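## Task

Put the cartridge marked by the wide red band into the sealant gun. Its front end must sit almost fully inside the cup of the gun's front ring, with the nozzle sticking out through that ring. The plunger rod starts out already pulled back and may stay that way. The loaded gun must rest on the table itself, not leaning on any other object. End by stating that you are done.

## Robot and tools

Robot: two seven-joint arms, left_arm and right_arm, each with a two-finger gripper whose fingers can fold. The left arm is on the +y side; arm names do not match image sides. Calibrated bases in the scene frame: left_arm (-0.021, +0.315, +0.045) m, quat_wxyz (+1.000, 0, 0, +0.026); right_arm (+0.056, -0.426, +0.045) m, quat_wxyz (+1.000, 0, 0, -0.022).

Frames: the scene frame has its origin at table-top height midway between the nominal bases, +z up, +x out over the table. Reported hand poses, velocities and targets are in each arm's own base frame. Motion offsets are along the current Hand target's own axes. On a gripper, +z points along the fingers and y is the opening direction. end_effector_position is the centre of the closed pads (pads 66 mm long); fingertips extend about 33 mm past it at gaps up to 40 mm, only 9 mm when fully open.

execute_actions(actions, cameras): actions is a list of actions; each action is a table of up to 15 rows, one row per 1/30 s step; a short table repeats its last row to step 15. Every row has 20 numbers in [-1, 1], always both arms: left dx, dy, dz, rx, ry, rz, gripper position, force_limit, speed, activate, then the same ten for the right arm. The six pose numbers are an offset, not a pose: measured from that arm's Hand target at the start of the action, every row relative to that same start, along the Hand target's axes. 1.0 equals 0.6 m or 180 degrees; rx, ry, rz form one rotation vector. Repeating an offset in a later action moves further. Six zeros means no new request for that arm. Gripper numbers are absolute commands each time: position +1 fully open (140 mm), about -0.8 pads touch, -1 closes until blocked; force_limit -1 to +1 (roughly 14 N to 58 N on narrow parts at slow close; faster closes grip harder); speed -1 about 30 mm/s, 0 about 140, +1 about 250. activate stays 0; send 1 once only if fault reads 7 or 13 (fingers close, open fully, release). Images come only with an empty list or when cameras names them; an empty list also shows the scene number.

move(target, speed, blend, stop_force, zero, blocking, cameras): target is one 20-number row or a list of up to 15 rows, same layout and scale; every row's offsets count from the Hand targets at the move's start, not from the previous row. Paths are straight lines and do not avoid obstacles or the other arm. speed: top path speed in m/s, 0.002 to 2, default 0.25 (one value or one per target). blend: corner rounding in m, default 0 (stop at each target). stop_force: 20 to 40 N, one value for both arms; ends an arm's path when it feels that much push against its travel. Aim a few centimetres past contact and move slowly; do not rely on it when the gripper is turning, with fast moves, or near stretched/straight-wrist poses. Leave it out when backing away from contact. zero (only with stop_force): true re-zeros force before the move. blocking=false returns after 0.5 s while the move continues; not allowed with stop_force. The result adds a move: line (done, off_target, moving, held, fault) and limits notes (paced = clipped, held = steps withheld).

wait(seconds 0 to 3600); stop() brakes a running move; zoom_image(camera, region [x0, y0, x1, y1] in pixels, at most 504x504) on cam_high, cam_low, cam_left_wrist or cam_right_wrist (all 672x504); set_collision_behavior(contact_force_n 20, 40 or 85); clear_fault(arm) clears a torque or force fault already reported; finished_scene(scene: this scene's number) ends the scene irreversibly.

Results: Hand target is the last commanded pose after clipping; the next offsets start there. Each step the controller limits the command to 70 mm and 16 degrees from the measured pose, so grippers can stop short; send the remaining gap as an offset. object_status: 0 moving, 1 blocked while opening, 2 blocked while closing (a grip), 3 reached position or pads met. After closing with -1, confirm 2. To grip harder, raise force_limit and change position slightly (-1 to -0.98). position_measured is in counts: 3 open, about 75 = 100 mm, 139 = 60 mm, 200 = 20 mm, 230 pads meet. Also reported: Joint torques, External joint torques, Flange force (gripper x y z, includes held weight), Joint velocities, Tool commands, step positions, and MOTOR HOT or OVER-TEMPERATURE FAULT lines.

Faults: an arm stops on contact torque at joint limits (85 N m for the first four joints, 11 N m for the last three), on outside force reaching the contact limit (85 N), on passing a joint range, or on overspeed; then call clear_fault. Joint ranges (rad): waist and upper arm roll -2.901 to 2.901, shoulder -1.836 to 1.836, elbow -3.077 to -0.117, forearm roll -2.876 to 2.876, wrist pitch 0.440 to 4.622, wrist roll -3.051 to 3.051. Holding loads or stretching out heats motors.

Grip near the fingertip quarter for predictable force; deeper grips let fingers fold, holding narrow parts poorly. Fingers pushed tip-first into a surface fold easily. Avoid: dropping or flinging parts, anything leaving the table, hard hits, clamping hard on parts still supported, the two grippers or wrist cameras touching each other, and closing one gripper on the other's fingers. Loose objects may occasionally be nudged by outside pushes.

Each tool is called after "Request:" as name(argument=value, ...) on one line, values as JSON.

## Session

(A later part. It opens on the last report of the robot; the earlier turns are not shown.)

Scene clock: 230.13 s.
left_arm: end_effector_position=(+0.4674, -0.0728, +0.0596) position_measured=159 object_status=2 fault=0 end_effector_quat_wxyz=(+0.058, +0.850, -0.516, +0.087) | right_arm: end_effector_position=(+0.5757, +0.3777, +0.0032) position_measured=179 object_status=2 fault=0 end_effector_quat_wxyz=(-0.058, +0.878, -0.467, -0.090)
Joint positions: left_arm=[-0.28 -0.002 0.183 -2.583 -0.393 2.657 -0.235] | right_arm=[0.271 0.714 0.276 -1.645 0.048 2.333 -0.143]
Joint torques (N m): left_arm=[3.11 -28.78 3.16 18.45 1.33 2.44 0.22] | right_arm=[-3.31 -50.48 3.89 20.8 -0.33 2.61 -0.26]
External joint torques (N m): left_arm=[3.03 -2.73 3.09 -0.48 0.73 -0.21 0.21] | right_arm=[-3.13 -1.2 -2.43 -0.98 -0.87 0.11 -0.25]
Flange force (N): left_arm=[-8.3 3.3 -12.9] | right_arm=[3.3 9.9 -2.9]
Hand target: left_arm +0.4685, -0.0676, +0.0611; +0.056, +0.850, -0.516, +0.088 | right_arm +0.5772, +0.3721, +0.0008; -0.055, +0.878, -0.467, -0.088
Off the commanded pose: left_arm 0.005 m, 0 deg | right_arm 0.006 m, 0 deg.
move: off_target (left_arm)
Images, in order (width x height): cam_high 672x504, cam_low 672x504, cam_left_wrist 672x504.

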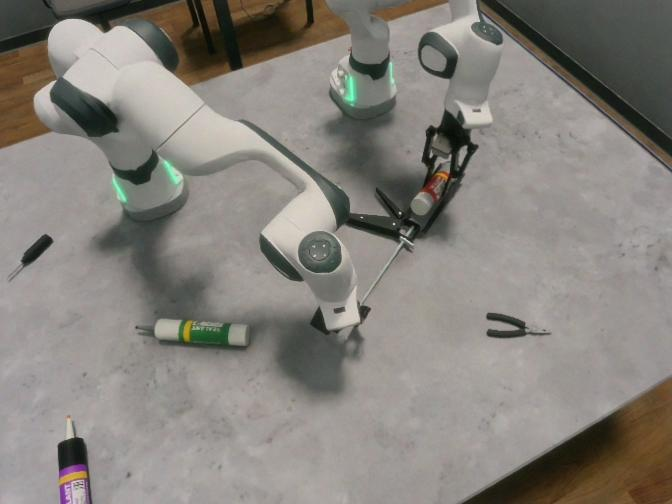

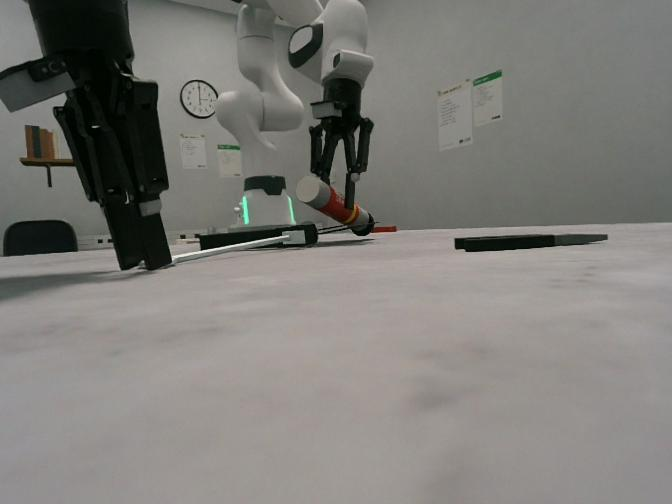

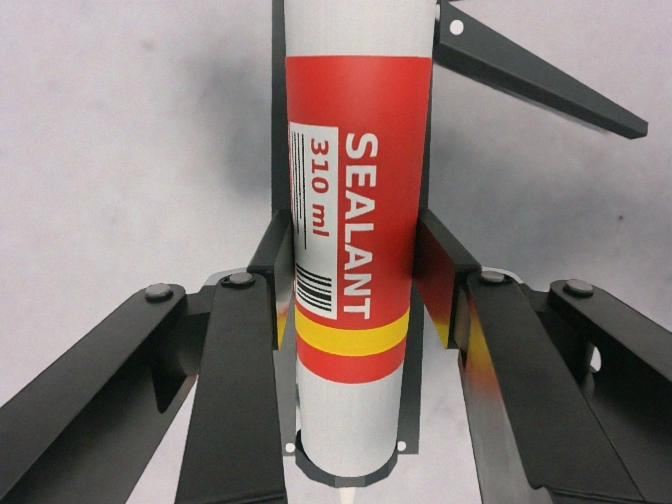

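Request:
move(target=[[-0.001, 0, 0.021, 0, -0.0444, 0, -1, -0.2, -0.7, 0, 0, 0, 0, 0, 0, 0, -1, 0.5, -0.3, 0],[-0.0028, 0, 0.0292, 0, -0.0444, 0, -1, -0.2, -0.7, 0, 0, 0, 0, 0, 0, 0, -1, 0.5, -0.3, 0]], speed=0.05, blend=[0.003, 0], cameras=["cam_low", "cam_left_wrist", "cam_high"])

Request:
zoom_image(camera="cam_low", region=[280, 170, 420, 250])

Request:
zoom_image(camera="cam_left_wrist", region=[240, 360, 440, 504])

Request:
zoom_image(camera="cam_high", region=[370, 160, 480, 250])

Scene clock: 242.80 s.
left_arm: end_effector_position=(+0.4699, -0.0738, +0.0446) position_measured=159 object_status=2 fault=0 end_effector_quat_wxyz=(+0.021, +0.851, -0.524, +0.031) | right_arm: end_effector_position=(+0.5744, +0.3795, +0.0033) position_measured=179 object_status=2 fault=0 end_effector_quat_wxyz=(-0.058, +0.878, -0.466, -0.091)
Joint positions: left_arm=[-0.314 0.068 0.177 -2.521 -0.151 2.623 -0.475] | right_arm=[0.271 0.714 0.279 -1.645 0.048 2.333 -0.143]
Joint velocities: left_arm=[0 0.001 0 0.001 0.001 0 -0.005] | right_arm=[within noise]
Joint torques (N m): left_arm=[1.86 -29.47 3.39 18.2 1.06 2.09 -0.28] | right_arm=[-3.94 -50.59 2.99 20.86 -0.65 2.41 -0.34]
External joint torques (N m): left_arm=[1.84 -0.94 2.97 -0.79 0.59 -0.62 -0.29] | right_arm=[-4.03 -1.32 -3.6 -0.89 -1.18 -0.08 -0.33]
Flange force (N): left_arm=[-5.8 1.7 -6.4] | right_arm=[4.8 9.6 -3.5]
Hand target: left_arm +0.4694, -0.0694, +0.0436; +0.020, +0.854, -0.518, +0.029 | right_arm +0.5772, +0.3721, +0.0008; -0.055, +0.878, -0.467, -0.088
Off the commanded pose: left_arm 0.005 m, 1 deg | right_arm 0.008 m, 0 deg.
move: off_target (left_arm); blend cut to 0.0025 m at target 1
Images, in order (width x height): cam_high 672x504, cam_low 672x504, cam_left_wrist 672x504.

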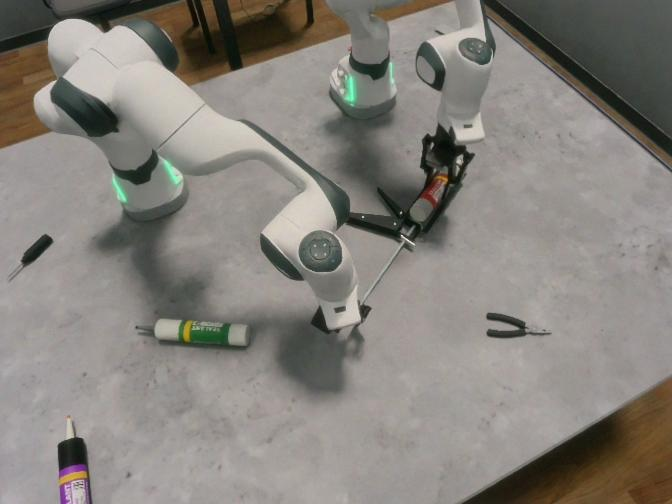

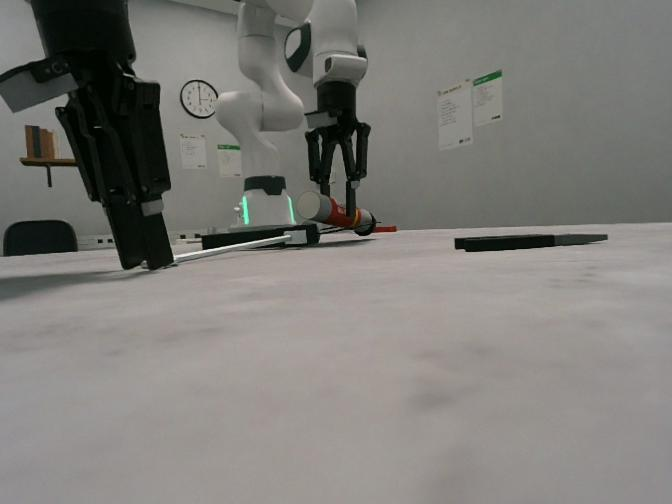

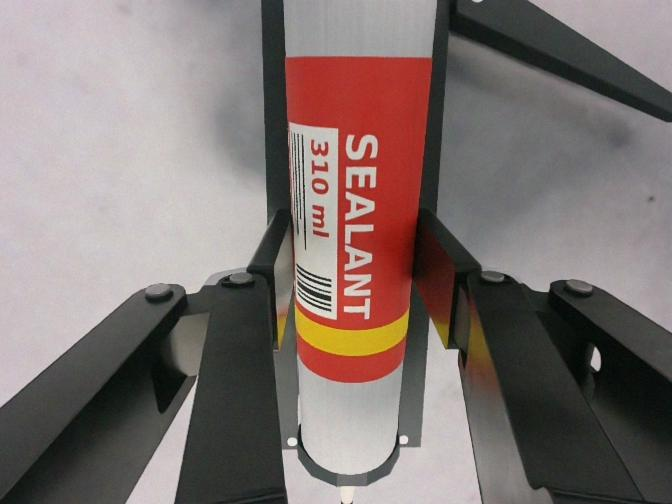

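Scaled by 3.600 from the camera's image (finer frame: 960x720).

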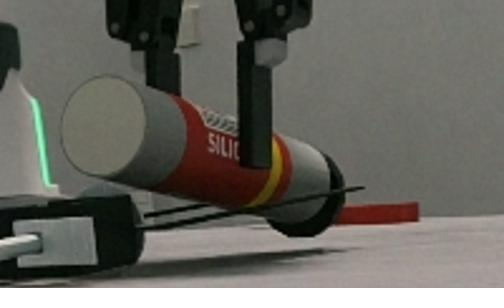

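Scaled by 2.520 from the camera's image (finer frame: 960x720).

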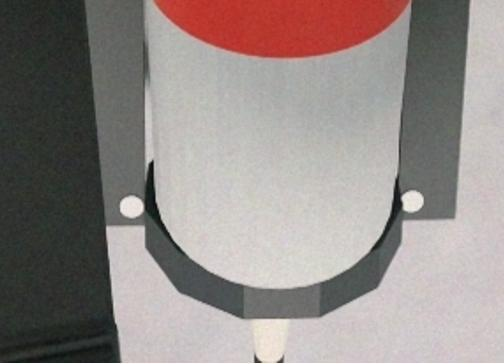

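Scaled by 4.582 from the camera's image (finer frame: 960x720).

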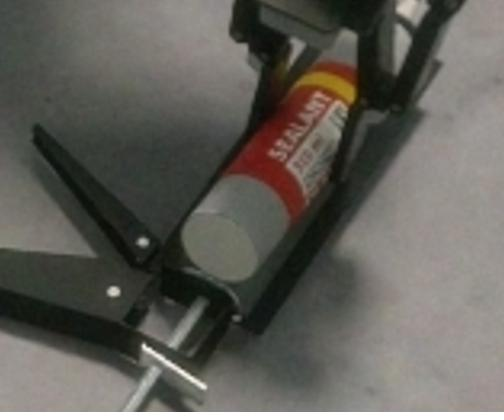

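Request:
move(target=[-0.001, 0, 0.02, 0, 0, 0, -1, -0.2, -0.7, 0, 0, 0, 0, 0, 0, 0, -1, 0.5, -0.3, 0], speed=0.04, cameras=["cam_low", "cam_left_wrist", "cam_high"])

Request:
zoom_image(camera="cam_low", region=[280, 170, 420, 250])

Request:
zoom_image(camera="cam_high", region=[370, 160, 480, 250])

Scene clock: 248.37 s.
left_arm: end_effector_position=(+0.4676, -0.0699, +0.0311) position_measured=159 object_status=2 fault=0 end_effector_quat_wxyz=(+0.021, +0.855, -0.518, +0.026) | right_arm: end_effector_position=(+0.5750, +0.3786, +0.0032) position_measured=179 object_status=2 fault=0 end_effector_quat_wxyz=(-0.058, +0.878, -0.467, -0.090)
Joint positions: left_arm=[-0.311 0.101 0.177 -2.522 -0.163 2.647 -0.474] | right_arm=[0.271 0.714 0.277 -1.645 0.048 2.333 -0.143]
Joint velocities: left_arm=[0 -0.001 0 -0.001 -0.003 0.003 0] | right_arm=[within noise]
Joint torques (N m): left_arm=[0.44 -30.48 1.04 18.79 -0.08 3.03 0.12] | right_arm=[-2.44 -50.17 4.1 20.16 -0.36 2.33 -0.35]
External joint torques (N m): left_arm=[0.46 -1.43 0.45 0.43 -0.53 0.37 0.12] | right_arm=[-2.36 -0.99 -2.31 -1.54 -0.9 -0.15 -0.34]
Flange force (N): left_arm=[-2.1 0.9 -2.1] | right_arm=[2.3 11.0 -2.6]
Hand target: left_arm +0.4694, -0.0697, +0.0316; +0.020, +0.854, -0.518, +0.029 | right_arm +0.5772, +0.3721, +0.0008; -0.055, +0.878, -0.467, -0.088
Off the commanded pose: left_arm 0.002 m, 0 deg | right_arm 0.007 m, 0 deg.
move: done
Images, in order (width x height): cam_high 672x504, cam_low 672x504, cam_left_wrist 672x504.

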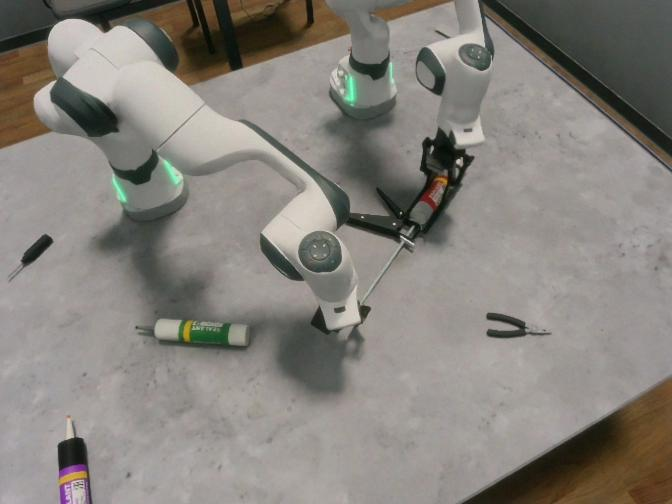

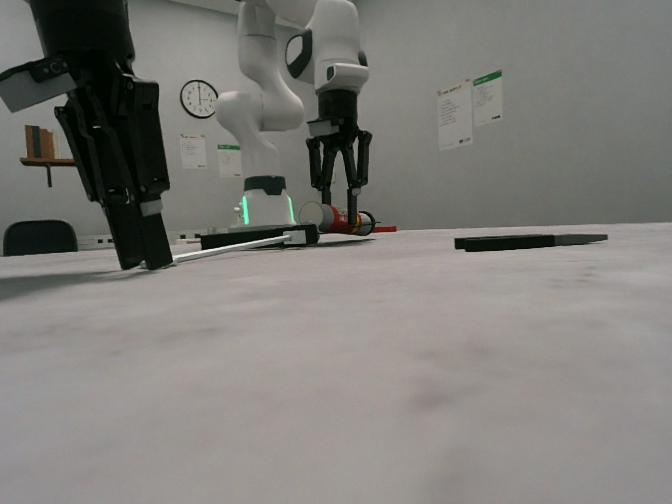

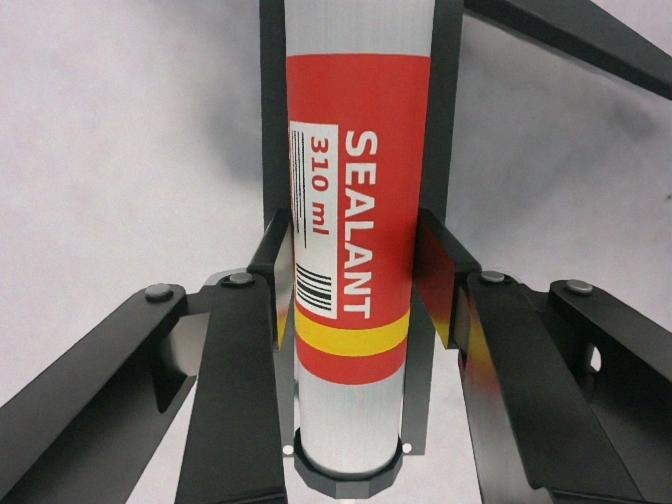

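Scaled by 3.600 from the camera's image (finer frame: 960x720).

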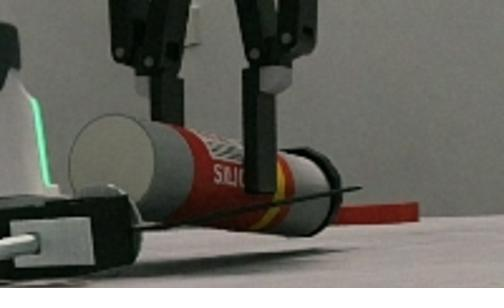

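Scaled by 4.582 from the camera's image (finer frame: 960x720).

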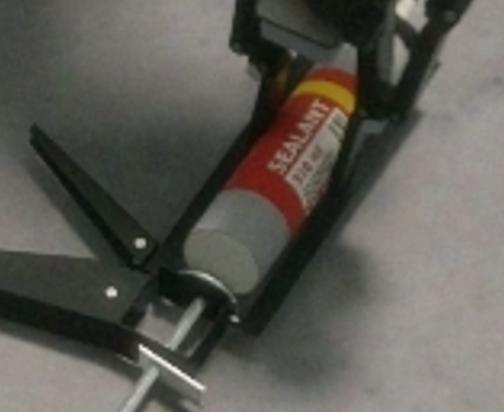

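Request:
move(target=[-0.035, 0, -0.002, 0, 0, 0, -1, -0.2, -0.7, 0, 0, 0, 0, 0, 0, 0, -1, 0.5, -0.3, 0], speed=0.03, stop_force=30, cameras=["cam_low", "cam_left_wrist", "cam_high"])

Request:
zoom_image(camera="cam_left_wrist", region=[240, 360, 440, 504])

Request:
zoom_image(camera="cam_high", region=[370, 160, 480, 250])

Scene clock: 255.37 s.
left_arm: end_effector_position=(+0.4617, -0.0597, +0.0323) position_measured=159 object_status=2 fault=0 end_effector_quat_wxyz=(+0.020, +0.852, -0.522, +0.031) | right_arm: end_effector_position=(+0.5702, +0.3853, +0.0035) position_measured=179 object_status=2 fault=0 end_effector_quat_wxyz=(-0.059, +0.880, -0.463, -0.093)
Joint positions: left_arm=[-0.293 0.077 0.18 -2.555 -0.165 2.665 -0.441] | right_arm=[0.274 0.714 0.285 -1.646 0.048 2.333 -0.143]
Joint torques (N m): left_arm=[5.29 -29.36 5.79 15.83 1.05 1.96 0.3] | right_arm=[-6.73 -50.79 0.26 21.27 -1.03 2.65 -0.3]
External joint torques (N m): left_arm=[5.31 -1.26 5.36 -2.43 0.6 -0.73 0.3] | right_arm=[-6.61 -1.78 -6.28 -0.34 -1.56 0.19 -0.29]
Flange force (N): left_arm=[-15.3 2.3 -8.7] | right_arm=[8.3 9.7 -4.5]
Hand target: left_arm +0.4597, -0.0510, +0.0313; +0.020, +0.854, -0.518, +0.029 | right_arm +0.5772, +0.3721, +0.0008; -0.055, +0.878, -0.467, -0.088
Off the commanded pose: left_arm 0.009 m, 1 deg | right_arm 0.015 m, 1 deg.
move: off_target (left_arm)
Images, in order (width x height): cam_high 672x504, cam_low 672x504, cam_left_wrist 672x504.

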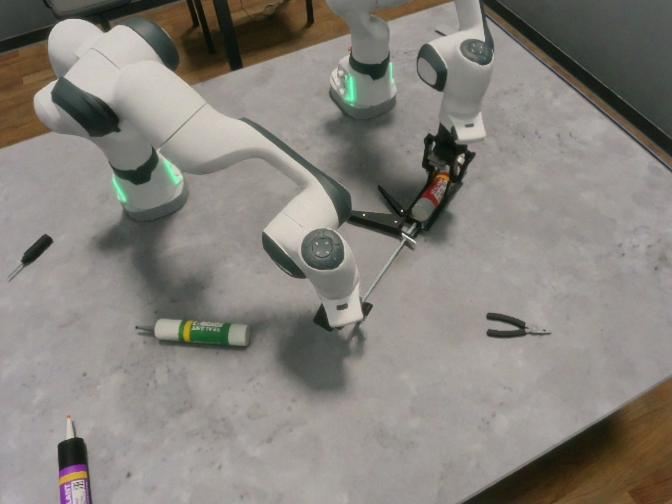

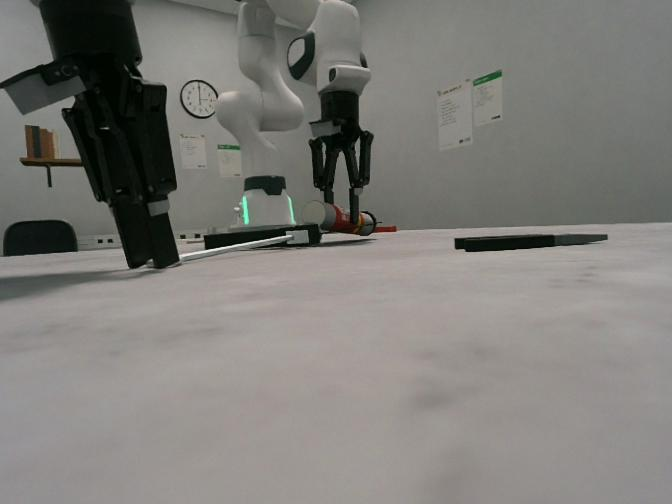

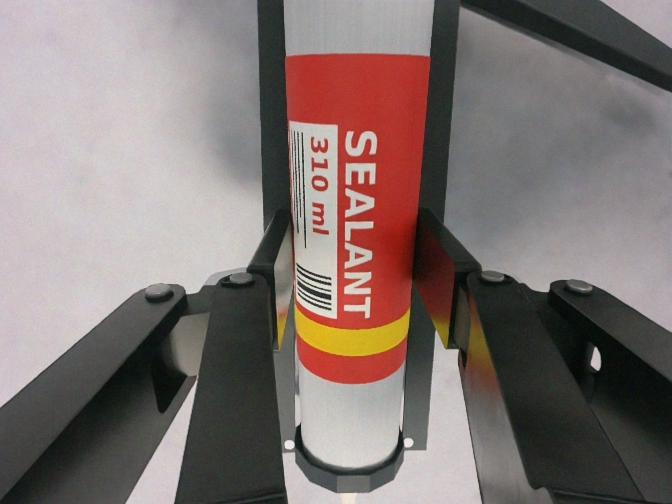

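Scaled by 2.520 from the camera's image (finer frame: 960x720).

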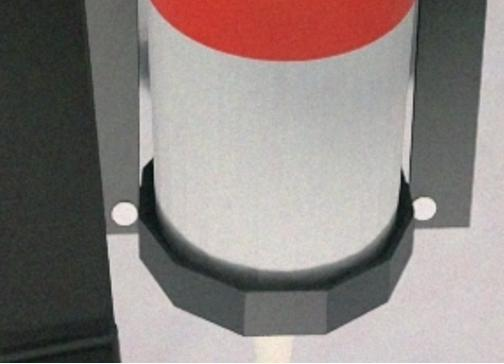

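Scaled by 4.582 from the camera's image (finer frame: 960x720).

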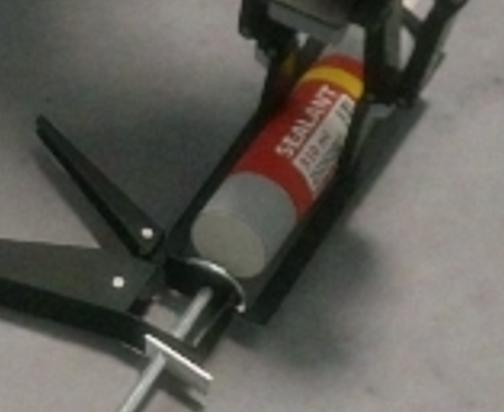

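Request:
move(target=[0, 0, -0.009, 0, 0, 0, -1, -0.2, -0.7, 0, 0, 0, 0, 0, 0, 0, -1, 0.5, -0.3, 0], speed=0.03, cameras=["cam_low", "cam_left_wrist"])

Request:
zoom_image(camera="cam_left_wrist", region=[240, 360, 440, 504])

Request:
zoom_image(camera="cam_low", region=[280, 170, 420, 250])

Scene clock: 260.67 s.
left_arm: end_effector_position=(+0.4623, -0.0594, +0.0372) position_measured=159 object_status=2 fault=0 end_effector_quat_wxyz=(+0.019, +0.852, -0.523, +0.033) | right_arm: end_effector_position=(+0.5700, +0.3853, +0.0032) position_measured=179 object_status=2 fault=0 end_effector_quat_wxyz=(-0.059, +0.880, -0.463, -0.093)
Joint positions: left_arm=[-0.292 0.063 0.181 -2.556 -0.16 2.656 -0.441] | right_arm=[0.274 0.715 0.285 -1.646 0.048 2.333 -0.143]
Joint velocities: left_arm=[-0.001 -0.002 0 0.001 0.003 -0.003 0] | right_arm=[within noise]
Joint torques (N m): left_arm=[4.83 -29.77 5.46 16.74 1.73 1.42 -0.01] | right_arm=[-6.67 -51.03 0.13 21.29 -1.03 2.66 -0.33]
External joint torques (N m): left_arm=[4.82 -2.01 5.08 -1.69 1.27 -1.27 -0.01] | right_arm=[-6.72 -1.84 -6.55 -0.42 -1.56 0.18 -0.32]
Flange force (N): left_arm=[-13.3 2.8 -13.5] | right_arm=[8.5 10.3 -4.6]
Hand target: left_arm +0.4596, -0.0507, +0.0367; +0.020, +0.854, -0.518, +0.029 | right_arm +0.5772, +0.3721, +0.0008; -0.055, +0.878, -0.467, -0.088
Off the commanded pose: left_arm 0.009 m, 1 deg | right_arm 0.015 m, 1 deg.
move: off_target (left_arm)

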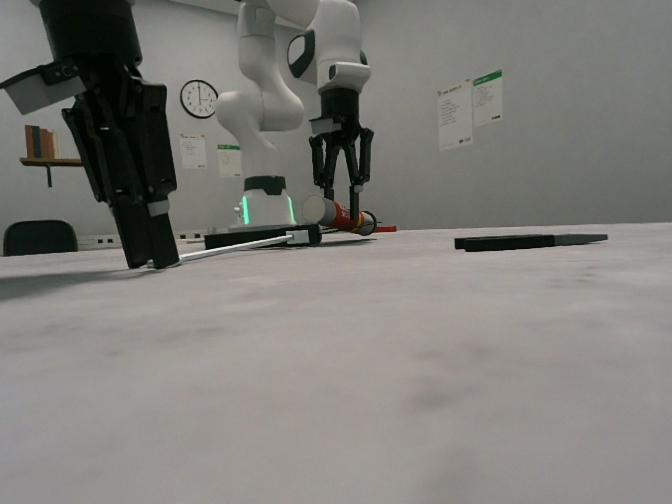

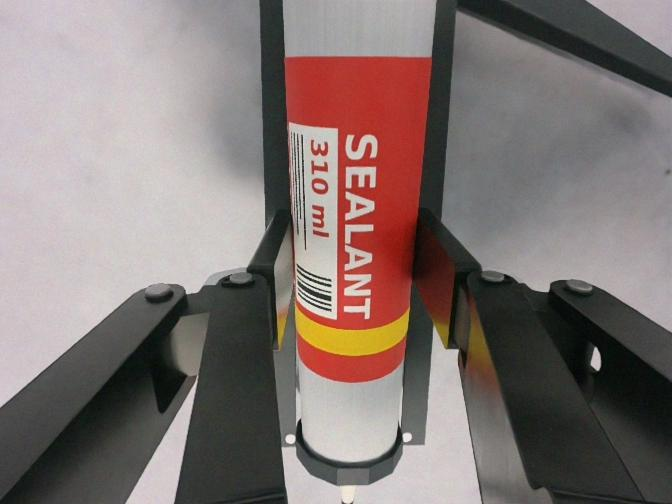

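Scaled by 2.520 from the camera's image (finer frame: 960x720).

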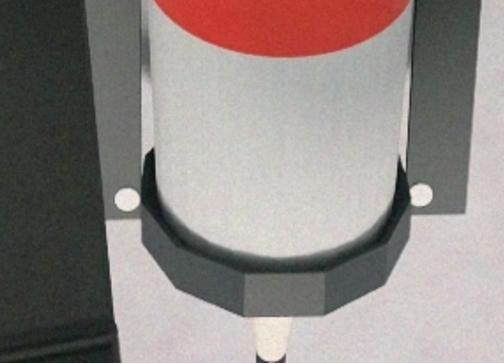

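Scaled by 3.600 from the camera's image (finer frame: 960x720).

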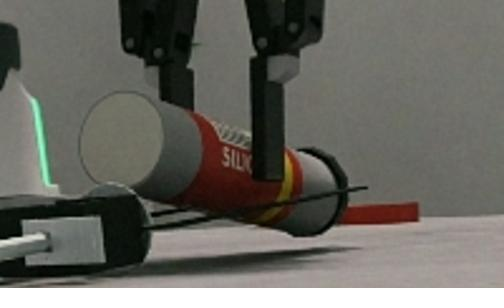

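Request:
move(target=[[0.022, 0, -0.001, 0, 0, 0, -1, -0.2, -0.7, 0, 0, 0, 0, 0, 0, 0, -1, 0.5, -0.3, 0],[0.0225, 0, -0.007, 0, 0, 0, -1, -0.2, -0.7, 0, 0, 0, 0, 0, 0, 0, -1, 0.5, -0.3, 0]], speed=0.05, cameras=["cam_left_wrist"])

Request:
move(target=[-0.035, 0, -0.002, 0, 0, 0, -1, -0.2, -0.7, 0, 0, 0, 0, 0, 0, 0, -1, 0.5, -0.3, 0], speed=0.03, stop_force=20, cameras=["cam_low", "cam_left_wrist"])

Request:
zoom_image(camera="cam_left_wrist", region=[240, 360, 440, 504])

Request:
zoom_image(camera="cam_low", region=[280, 170, 420, 250])

Scene clock: 274.50 s.
left_arm: end_effector_position=(+0.4636, -0.0631, +0.0388) position_measured=159 object_status=2 fault=0 end_effector_quat_wxyz=(+0.021, +0.853, -0.521, +0.027) | right_arm: end_effector_position=(+0.5717, +0.3828, +0.0032) position_measured=179 object_status=2 fault=0 end_effector_quat_wxyz=(-0.058, +0.879, -0.464, -0.092)
Joint positions: left_arm=[-0.298 0.069 0.18 -2.538 -0.151 2.632 -0.461] | right_arm=[0.274 0.714 0.282 -1.646 0.048 2.333 -0.143]
Joint velocities: left_arm=[0 0 0.002 0 0 -0.002 -0.007] | right_arm=[within noise]
Joint torques (N m): left_arm=[0.64 -31.78 2.35 19.43 1.03 2.17 -0.26] | right_arm=[-4.54 -50.21 1.97 20.49 -0.67 2.64 -0.29]
External joint torques (N m): left_arm=[0.56 -3.53 1.85 0.75 0.58 -0.51 -0.26] | right_arm=[-4.44 -1.12 -4.53 -1.19 -1.21 0.16 -0.28]
Flange force (N): left_arm=[-4.0 4.2 -12.8] | right_arm=[5.3 11.1 -2.8]
Hand target: left_arm +0.4657, -0.0624, +0.0418; +0.020, +0.854, -0.518, +0.029 | right_arm +0.5772, +0.3721, +0.0008; -0.055, +0.878, -0.467, -0.088
Off the commanded pose: left_arm 0.004 m, 0 deg | right_arm 0.012 m, 1 deg.
move: off_target (left_arm)

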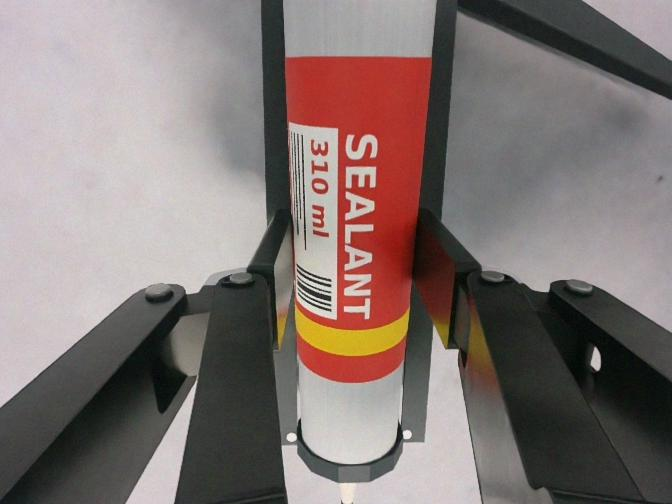

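Scene clock: 276.63 s.
left_arm: end_effector_position=(+0.4585, -0.0543, +0.0426) position_measured=159 object_status=2 fault=0 end_effector_quat_wxyz=(+0.020, +0.852, -0.522, +0.032) | right_arm: end_effector_position=(+0.5663, +0.3900, +0.0033) position_measured=179 object_status=2 fault=0 end_effector_quat_wxyz=(-0.059, +0.881, -0.460, -0.096)
Joint positions: left_arm=[-0.285 0.039 0.187 -2.568 -0.151 2.642 -0.439] | right_arm=[0.278 0.715 0.289 -1.647 0.051 2.332 -0.143]
Joint torques (N m): left_arm=[6.17 -28.8 6.29 16.1 1.98 1.67 0.27] | right_arm=[-8.7 -51.32 -2.14 21.44 -1.54 2.77 -0.38]
External joint torques (N m): left_arm=[6.22 -1.57 6.1 -2.59 1.51 -1.02 0.27] | right_arm=[-8.61 -1.95 -8.84 -0.38 -2.07 0.26 -0.37]
Flange force (N): left_arm=[-17.6 3.3 -12.0] | right_arm=[11.3 11.1 -5.0]
Hand target: left_arm +0.4560, -0.0437, +0.0416; +0.020, +0.854, -0.518, +0.029 | right_arm +0.5772, +0.3721, +0.0008; -0.055, +0.878, -0.467, -0.088
Off the commanded pose: left_arm 0.011 m, 1 deg | right_arm 0.021 m, 1 deg.
move: off_target (left_arm)

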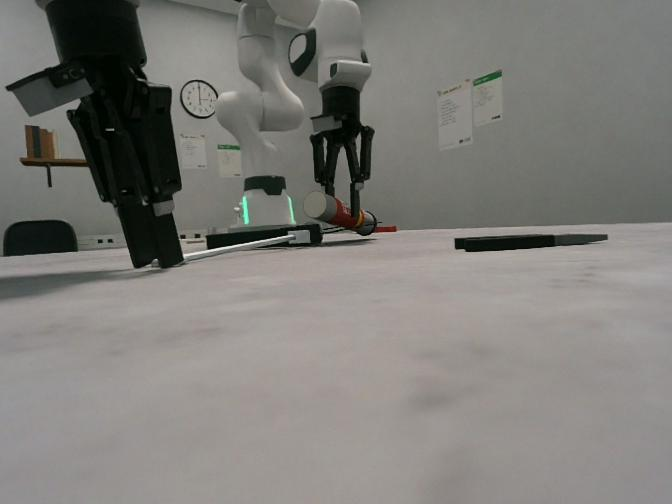

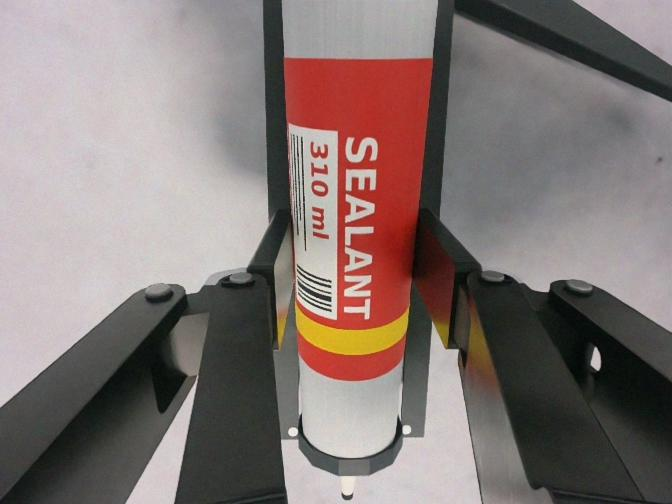

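Scaled by 2.520 from the camera's image (finer frame: 960x720).

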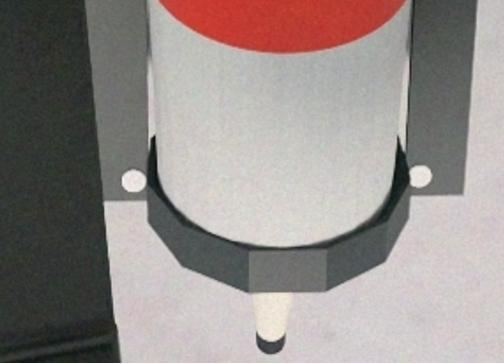

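Scaled by 3.600 from the camera's image (finer frame: 960x720).

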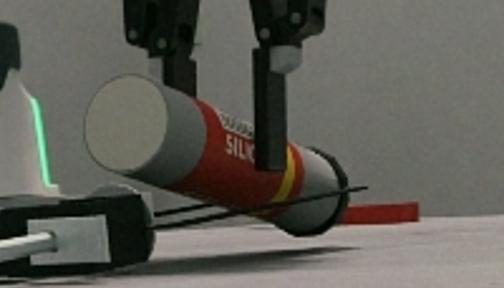

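Request:
move(target=[-0.001, 0, 0.02, 0, 0, 0, -1, -0.2, -0.7, 0, 0, 0, 0, 0, 0, 0, -1, 0.5, -0.3, 0], speed=0.04, cameras=["cam_low", "cam_left_wrist"])

Request:
zoom_image(camera="cam_left_wrist", region=[240, 360, 440, 504])

Request:
zoom_image(camera="cam_low", region=[280, 170, 420, 250])

Scene clock: 285.63 s.
left_arm: end_effector_position=(+0.4593, -0.0530, +0.0328) position_measured=159 object_status=2 fault=0 end_effector_quat_wxyz=(+0.019, +0.853, -0.521, +0.033) | right_arm: end_effector_position=(+0.5663, +0.3900, +0.0033) position_measured=179 object_status=2 fault=0 end_effector_quat_wxyz=(-0.059, +0.881, -0.460, -0.096)
Joint positions: left_arm=[-0.285 0.066 0.186 -2.569 -0.167 2.671 -0.426] | right_arm=[0.278 0.715 0.289 -1.647 0.051 2.332 -0.143]
Joint velocities: left_arm=[0.002 0 0 0 -0.002 0.001 0.005] | right_arm=[within noise]
Joint torques (N m): left_arm=[5.49 -27.32 5.84 15.73 1.03 2.08 0.25] | right_arm=[-8.33 -50.85 -1.74 21.44 -1.55 2.78 -0.29]
External joint torques (N m): left_arm=[5.54 0.43 5.49 -2.53 0.57 -0.62 0.24] | right_arm=[-8.14 -1.69 -8.34 -0.28 -2.08 0.29 -0.28]
Flange force (N): left_arm=[-14.1 -0.7 -4.0] | right_arm=[10.7 9.7 -4.4]
Hand target: left_arm +0.4560, -0.0439, +0.0295; +0.020, +0.854, -0.518, +0.029 | right_arm +0.5772, +0.3721, +0.0008; -0.055, +0.878, -0.467, -0.088
Off the commanded pose: left_arm 0.010 m, 1 deg | right_arm 0.021 m, 1 deg.
move: off_target (left_arm)

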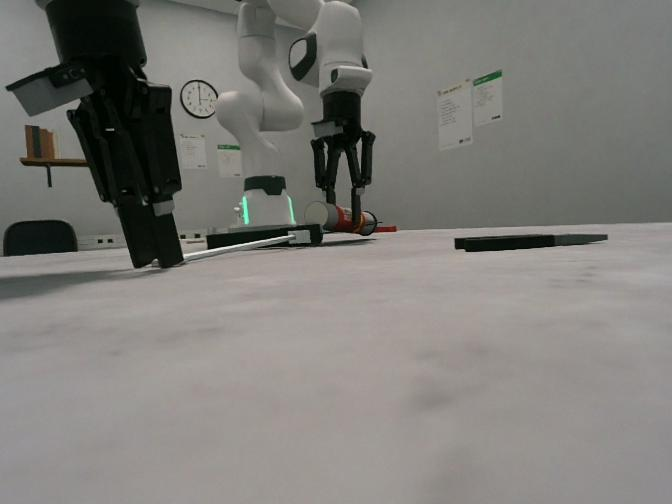

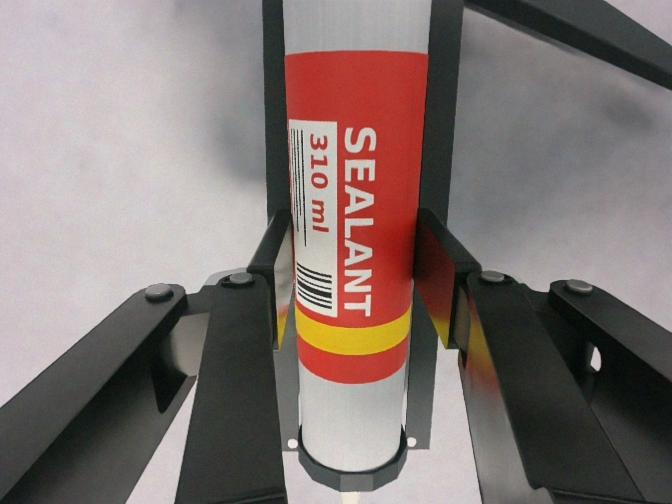

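Scaled by 2.520 from the camera's image (finer frame: 960x720).

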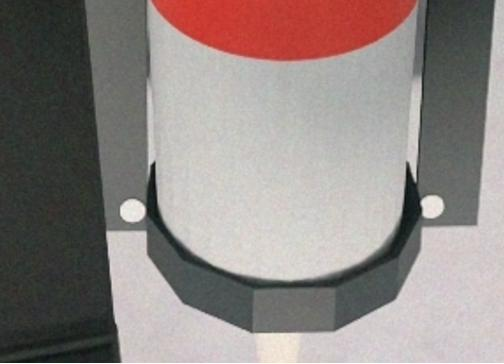

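Scaled by 3.600 from the camera's image (finer frame: 960x720).

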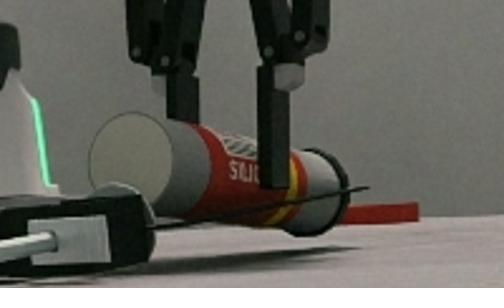

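Request:
move(target=[[0.014, 0, 0.001, 0, 0, 0, -1, -0.2, -0.7, 0, -0.031, 0, 0.0066, 0, 0, 0, -1, 0.5, -0.3, 0],[0.014, 0, 0.001, 0, 0, 0, 0.1, 0, -0.7, 0, -0.031, 0, 0.0066, 0, 0, 0, -1, 0.5, -0.3, 0],[0.014, 0, -0.12, 0, 0, 0, 0.1, 0, -0.7, 0, -0.031, 0, 0.0066, 0, 0, 0, -1, 0.5, -0.3, 0]], speed=0.06, cameras=["cam_low", "cam_left_wrist", "cam_high"])

Request:
zoom_image(camera="cam_left_wrist", region=[240, 260, 440, 440])

Request:
zoom_image(camera="cam_low", region=[280, 170, 420, 250])

Scene clock: 295.20 s.
left_arm: end_effector_position=(+0.4580, -0.0473, +0.1011) position_measured=117 object_status=3 fault=0 end_effector_quat_wxyz=(+0.020, +0.853, -0.521, +0.029) | right_arm: end_effector_position=(+0.5657, +0.3904, +0.0032) position_measured=179 object_status=2 fault=0 end_effector_quat_wxyz=(-0.056, +0.879, -0.464, -0.090)
Joint positions: left_arm=[-0.271 -0.102 0.199 -2.538 -0.069 2.47 -0.494] | right_arm=[0.297 0.709 0.273 -1.653 0.049 2.338 -0.128]
Joint velocities: left_arm=[0.001 0 0 0.001 -0.001 -0.005 -0.005] | right_arm=[within noise]
Joint torques (N m): left_arm=[0.49 -26.21 0.04 20.85 0.8 2.23 -0.3] | right_arm=[-1.17 -49.74 4.66 20.06 0.21 2.97 0.03]
External joint torques (N m): left_arm=[0.49 -1.47 0.68 -0.33 0.27 -0.47 -0.3] | right_arm=[-1.28 -0.75 -1.76 -1.57 -0.32 0.49 0.04]
Flange force (N): left_arm=[-3.1 4.2 -5.0] | right_arm=[0.6 11.2 -0.9]
Hand target: left_arm +0.4579, -0.0468, +0.1020; +0.020, +0.854, -0.518, +0.029 | right_arm +0.5666, +0.3879, +0.0008; -0.055, +0.878, -0.467, -0.088
Off the commanded pose: left_arm 0.001 m, 0 deg | right_arm 0.004 m, 0 deg.
move: off_target (right_arm)
Images, in order (width x height): cam_high 672x504, cam_low 672x504, cam_left_wrist 672x504.

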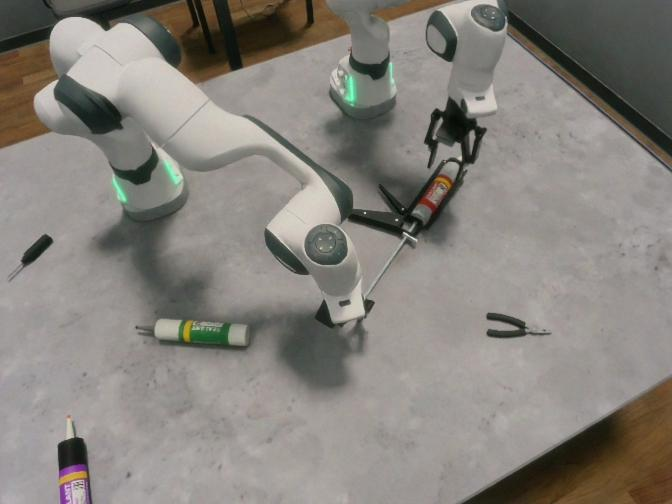

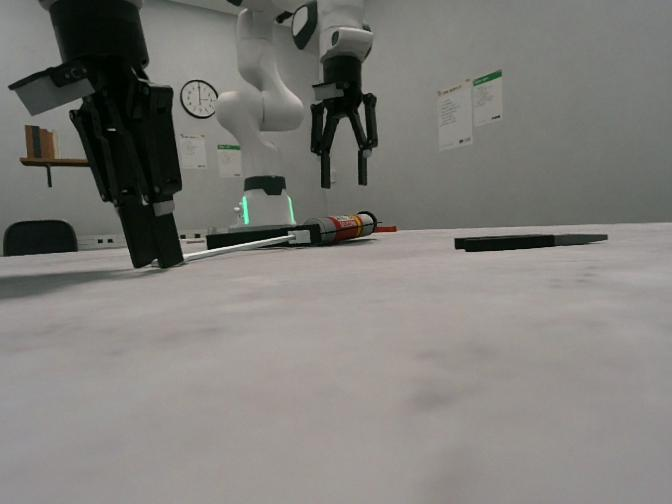

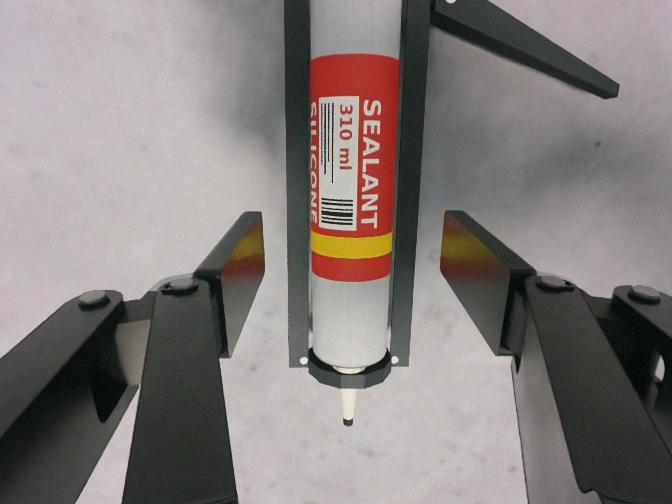

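Scaled by 2.520 from the camera's image (finer frame: 960x720).

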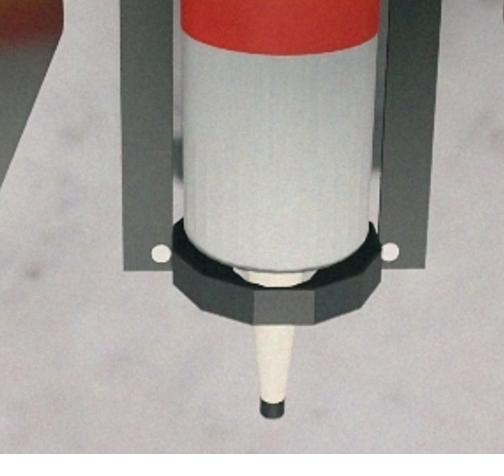

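Scaled by 3.600 from the camera's image (finer frame: 960x720).

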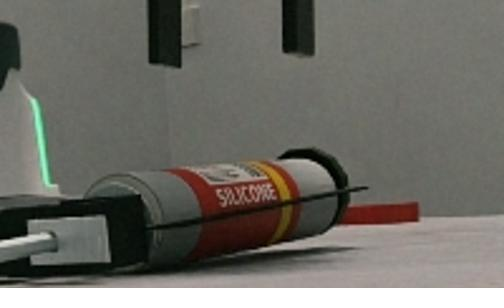

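Request:
move(target=[[-0.2128, 0.0067, -0.0149, 0, 0, 0, -0.40, 0, -0.3, 0, 0, 0, 0, 0, 0, 0, -1, 0.5, -0.3, 0],[-0.222, 0.0067, 0.1163, 0, 0, 0, -0.40, 0, -0.3, 0, 0, 0, 0, 0, 0, 0, -1, 0.5, -0.3, 0]], speed=0.15, blend=[0.008, 0], cameras=["cam_low", "cam_left_wrist"])

Request:
zoom_image(camera="cam_low", region=[300, 170, 440, 250])

Scene clock: 308.20 s.
left_arm: end_effector_position=(+0.3942, +0.0642, +0.0234) position_measured=179 object_status=3 fault=0 end_effector_quat_wxyz=(+0.021, +0.856, -0.517, +0.028) | right_arm: end_effector_position=(+0.5659, +0.3902, +0.0032) position_measured=179 object_status=2 fault=0 end_effector_quat_wxyz=(-0.056, +0.879, -0.464, -0.089)
Joint positions: left_arm=[-0.203 -0.048 0.395 -2.744 -0.119 2.711 -0.185] | right_arm=[0.297 0.708 0.272 -1.654 0.05 2.339 -0.128]
Joint velocities: left_arm=[0.001 0.002 0 -0.001 0 0 0.006] | right_arm=[within noise]
Joint torques (N m): left_arm=[-0.43 -21.29 0.42 17.17 0.03 2.66 0.12] | right_arm=[-1.24 -49.54 4.78 20.15 0.31 2.8 0.03]
External joint torques (N m): left_arm=[-0.43 -0.07 0.92 -0.06 -0.38 0.03 0.12] | right_arm=[-1.13 -0.34 -1.49 -1.61 -0.22 0.29 0.04]
Flange force (N): left_arm=[-0.8 -1.1 2.0] | right_arm=[0.6 9.9 -0.5]
Hand target: left_arm +0.3949, +0.0647, +0.0231; +0.020, +0.854, -0.518, +0.029 | right_arm +0.5666, +0.3879, +0.0008; -0.055, +0.878, -0.467, -0.088
Off the commanded pose: left_arm 0.001 m, 0 deg | right_arm 0.003 m, 0 deg.
move: done

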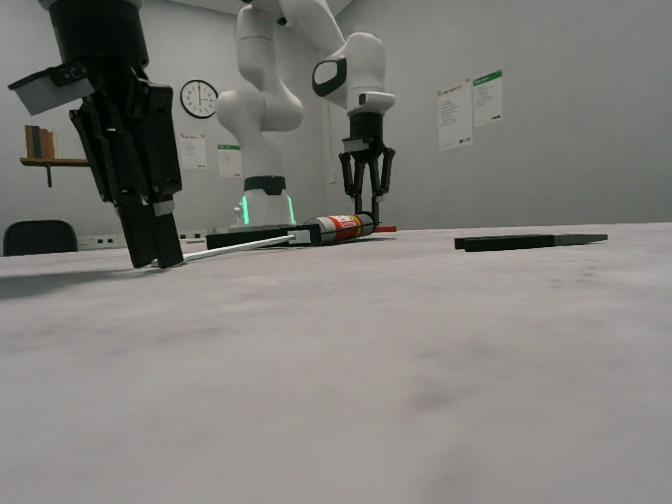

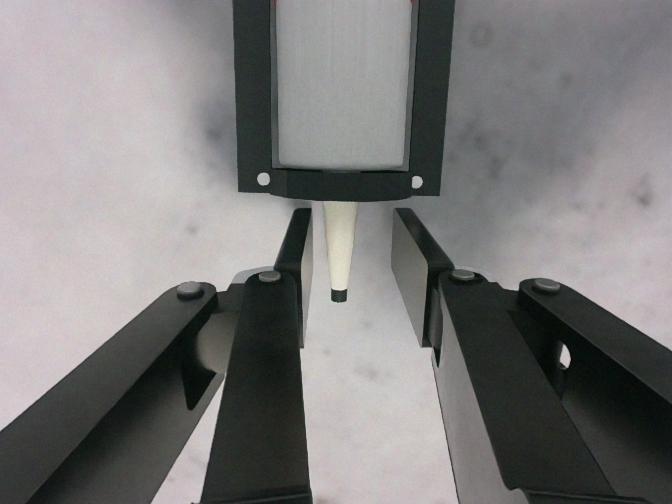

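Scaled by 3.600 from the camera's image (finer frame: 960x720).

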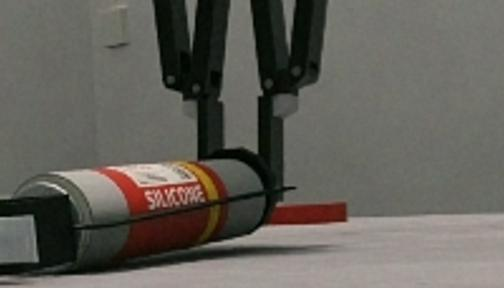

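Request:
move(target=[[0, -0.007, 0, 0, 0, 0, -0.40, 0, -0.3, 0, 0, 0, 0, 0, 0, 0, -1, 0.5, -0.3, 0],[0, -0.007, 0, 0, 0, 0, -1, -0.4, -1, 0, 0, 0, 0, 0, 0, 0, -1, 0.5, -0.3, 0],[-0.0005, -0.007, -0.0085, 0, 0, 0, -1, -0.4, -1, 0, 0, 0, 0, 0, 0, 0, -1, 0.5, -0.3, 0]], speed=0.05)

Request:
move(target=[-0.033, 0, -0.003, 0, 0, 0, -1, -0.4, -1, 0, 0, 0, 0, 0, 0, 0, -1, 0.5, -0.3, 0], speed=0.03, stop_force=30, cameras=["cam_low", "cam_left_wrist"])

Request:
zoom_image(camera="cam_left_wrist", region=[220, 100, 460, 320])

Scene clock: 316.43 s.
left_arm: end_effector_position=(+0.3979, +0.0665, +0.0269) position_measured=213 object_status=2 fault=0 end_effector_quat_wxyz=(+0.020, +0.853, -0.521, +0.028) | right_arm: end_effector_position=(+0.5659, +0.3902, +0.0032) position_measured=179 object_status=2 fault=0 end_effector_quat_wxyz=(-0.056, +0.879, -0.464, -0.089)
Joint positions: left_arm=[-0.198 -0.049 0.395 -2.731 -0.114 2.697 -0.175] | right_arm=[0.297 0.708 0.272 -1.654 0.05 2.339 -0.128]
Joint velocities: left_arm=[0 0.001 0 -0.001 0.001 -0.004 -0.001] | right_arm=[within noise]
Joint torques (N m): left_arm=[0.7 -23.32 0.33 17.49 0.64 2.26 -0.26] | right_arm=[-1.35 -49.73 4.79 20.4 0.28 2.81 0.01]
External joint torques (N m): left_arm=[0.76 -1.93 0.89 0.04 0.22 -0.36 -0.26] | right_arm=[-1.26 -0.8 -1.45 -1.22 -0.25 0.33 0.02]
Flange force (N): left_arm=[-2.5 5.3 -10.0] | right_arm=[0.7 9.4 -1.3]
Hand target: left_arm +0.3983, +0.0673, +0.0281; +0.020, +0.854, -0.518, +0.029 | right_arm +0.5666, +0.3879, +0.0008; -0.055, +0.878, -0.467, -0.088
Off the commanded pose: left_arm 0.001 m, 0 deg | right_arm 0.003 m, 0 deg.
move: done

Scene clock: 318.60 s.
left_arm: end_effector_position=(+0.3911, +0.0802, +0.0285) position_measured=213 object_status=2 fault=0 end_effector_quat_wxyz=(+0.020, +0.853, -0.520, +0.029) | right_arm: end_effector_position=(+0.5619, +0.3956, +0.0032) position_measured=179 object_status=2 fault=0 end_effector_quat_wxyz=(-0.057, +0.880, -0.462, -0.091)
Joint positions: left_arm=[-0.177 -0.067 0.415 -2.744 -0.099 2.694 -0.149] | right_arm=[0.304 0.708 0.274 -1.655 0.053 2.34 -0.127]
Joint torques (N m): left_arm=[3.77 -21.61 2.93 16.86 1.13 2.13 0.13] | right_arm=[-4.1 -50.32 2.15 20.67 -0.15 2.79 -0.06]
External joint torques (N m): left_arm=[3.71 -0.93 3.57 -0.6 0.71 -0.48 0.13] | right_arm=[-4.22 -1.36 -4.3 -0.92 -0.67 0.32 -0.06]
Flange force (N): left_arm=[-10.7 4.9 -10.6] | right_arm=[4.8 10.5 -3.0]
Hand target: left_arm +0.3891, +0.0849, +0.0285; +0.020, +0.854, -0.518, +0.029 | right_arm +0.5666, +0.3879, +0.0008; -0.055, +0.878, -0.467, -0.088
Off the commanded pose: left_arm 0.005 m, 0 deg | right_arm 0.009 m, 1 deg.
move: off_target (left_arm)

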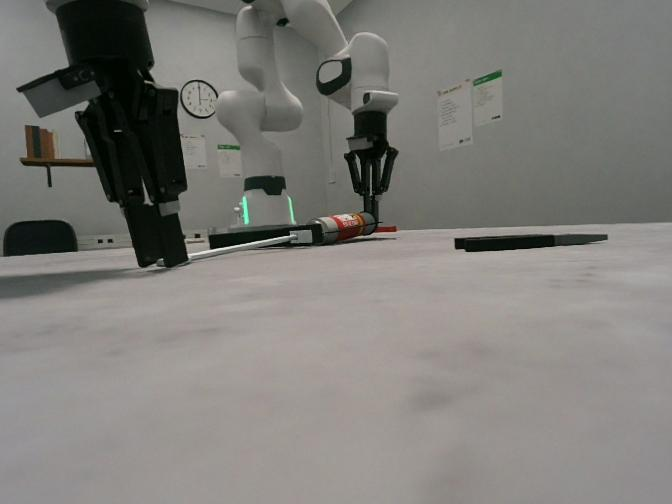

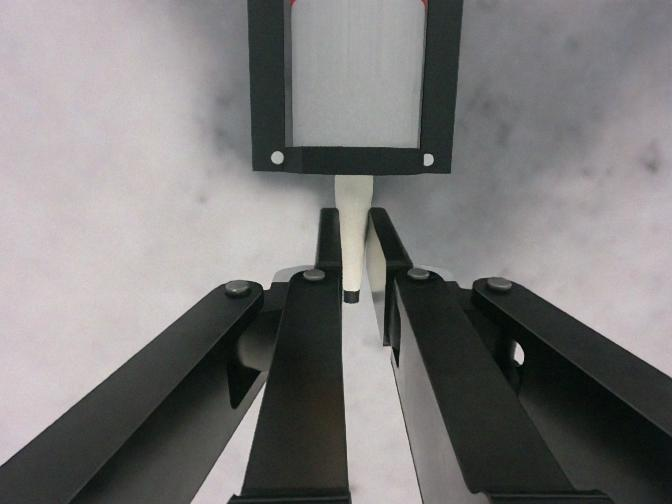

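Scaled by 2.100 from the camera's image (finer frame: 960x720).

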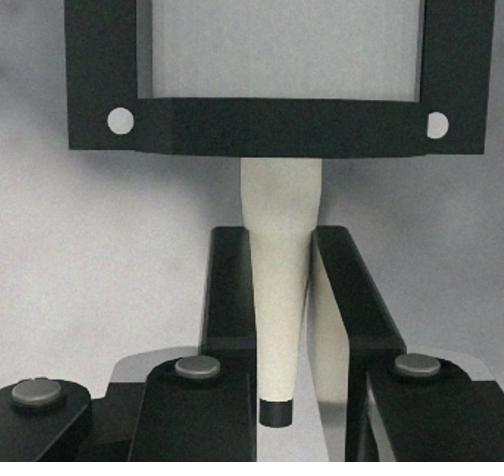

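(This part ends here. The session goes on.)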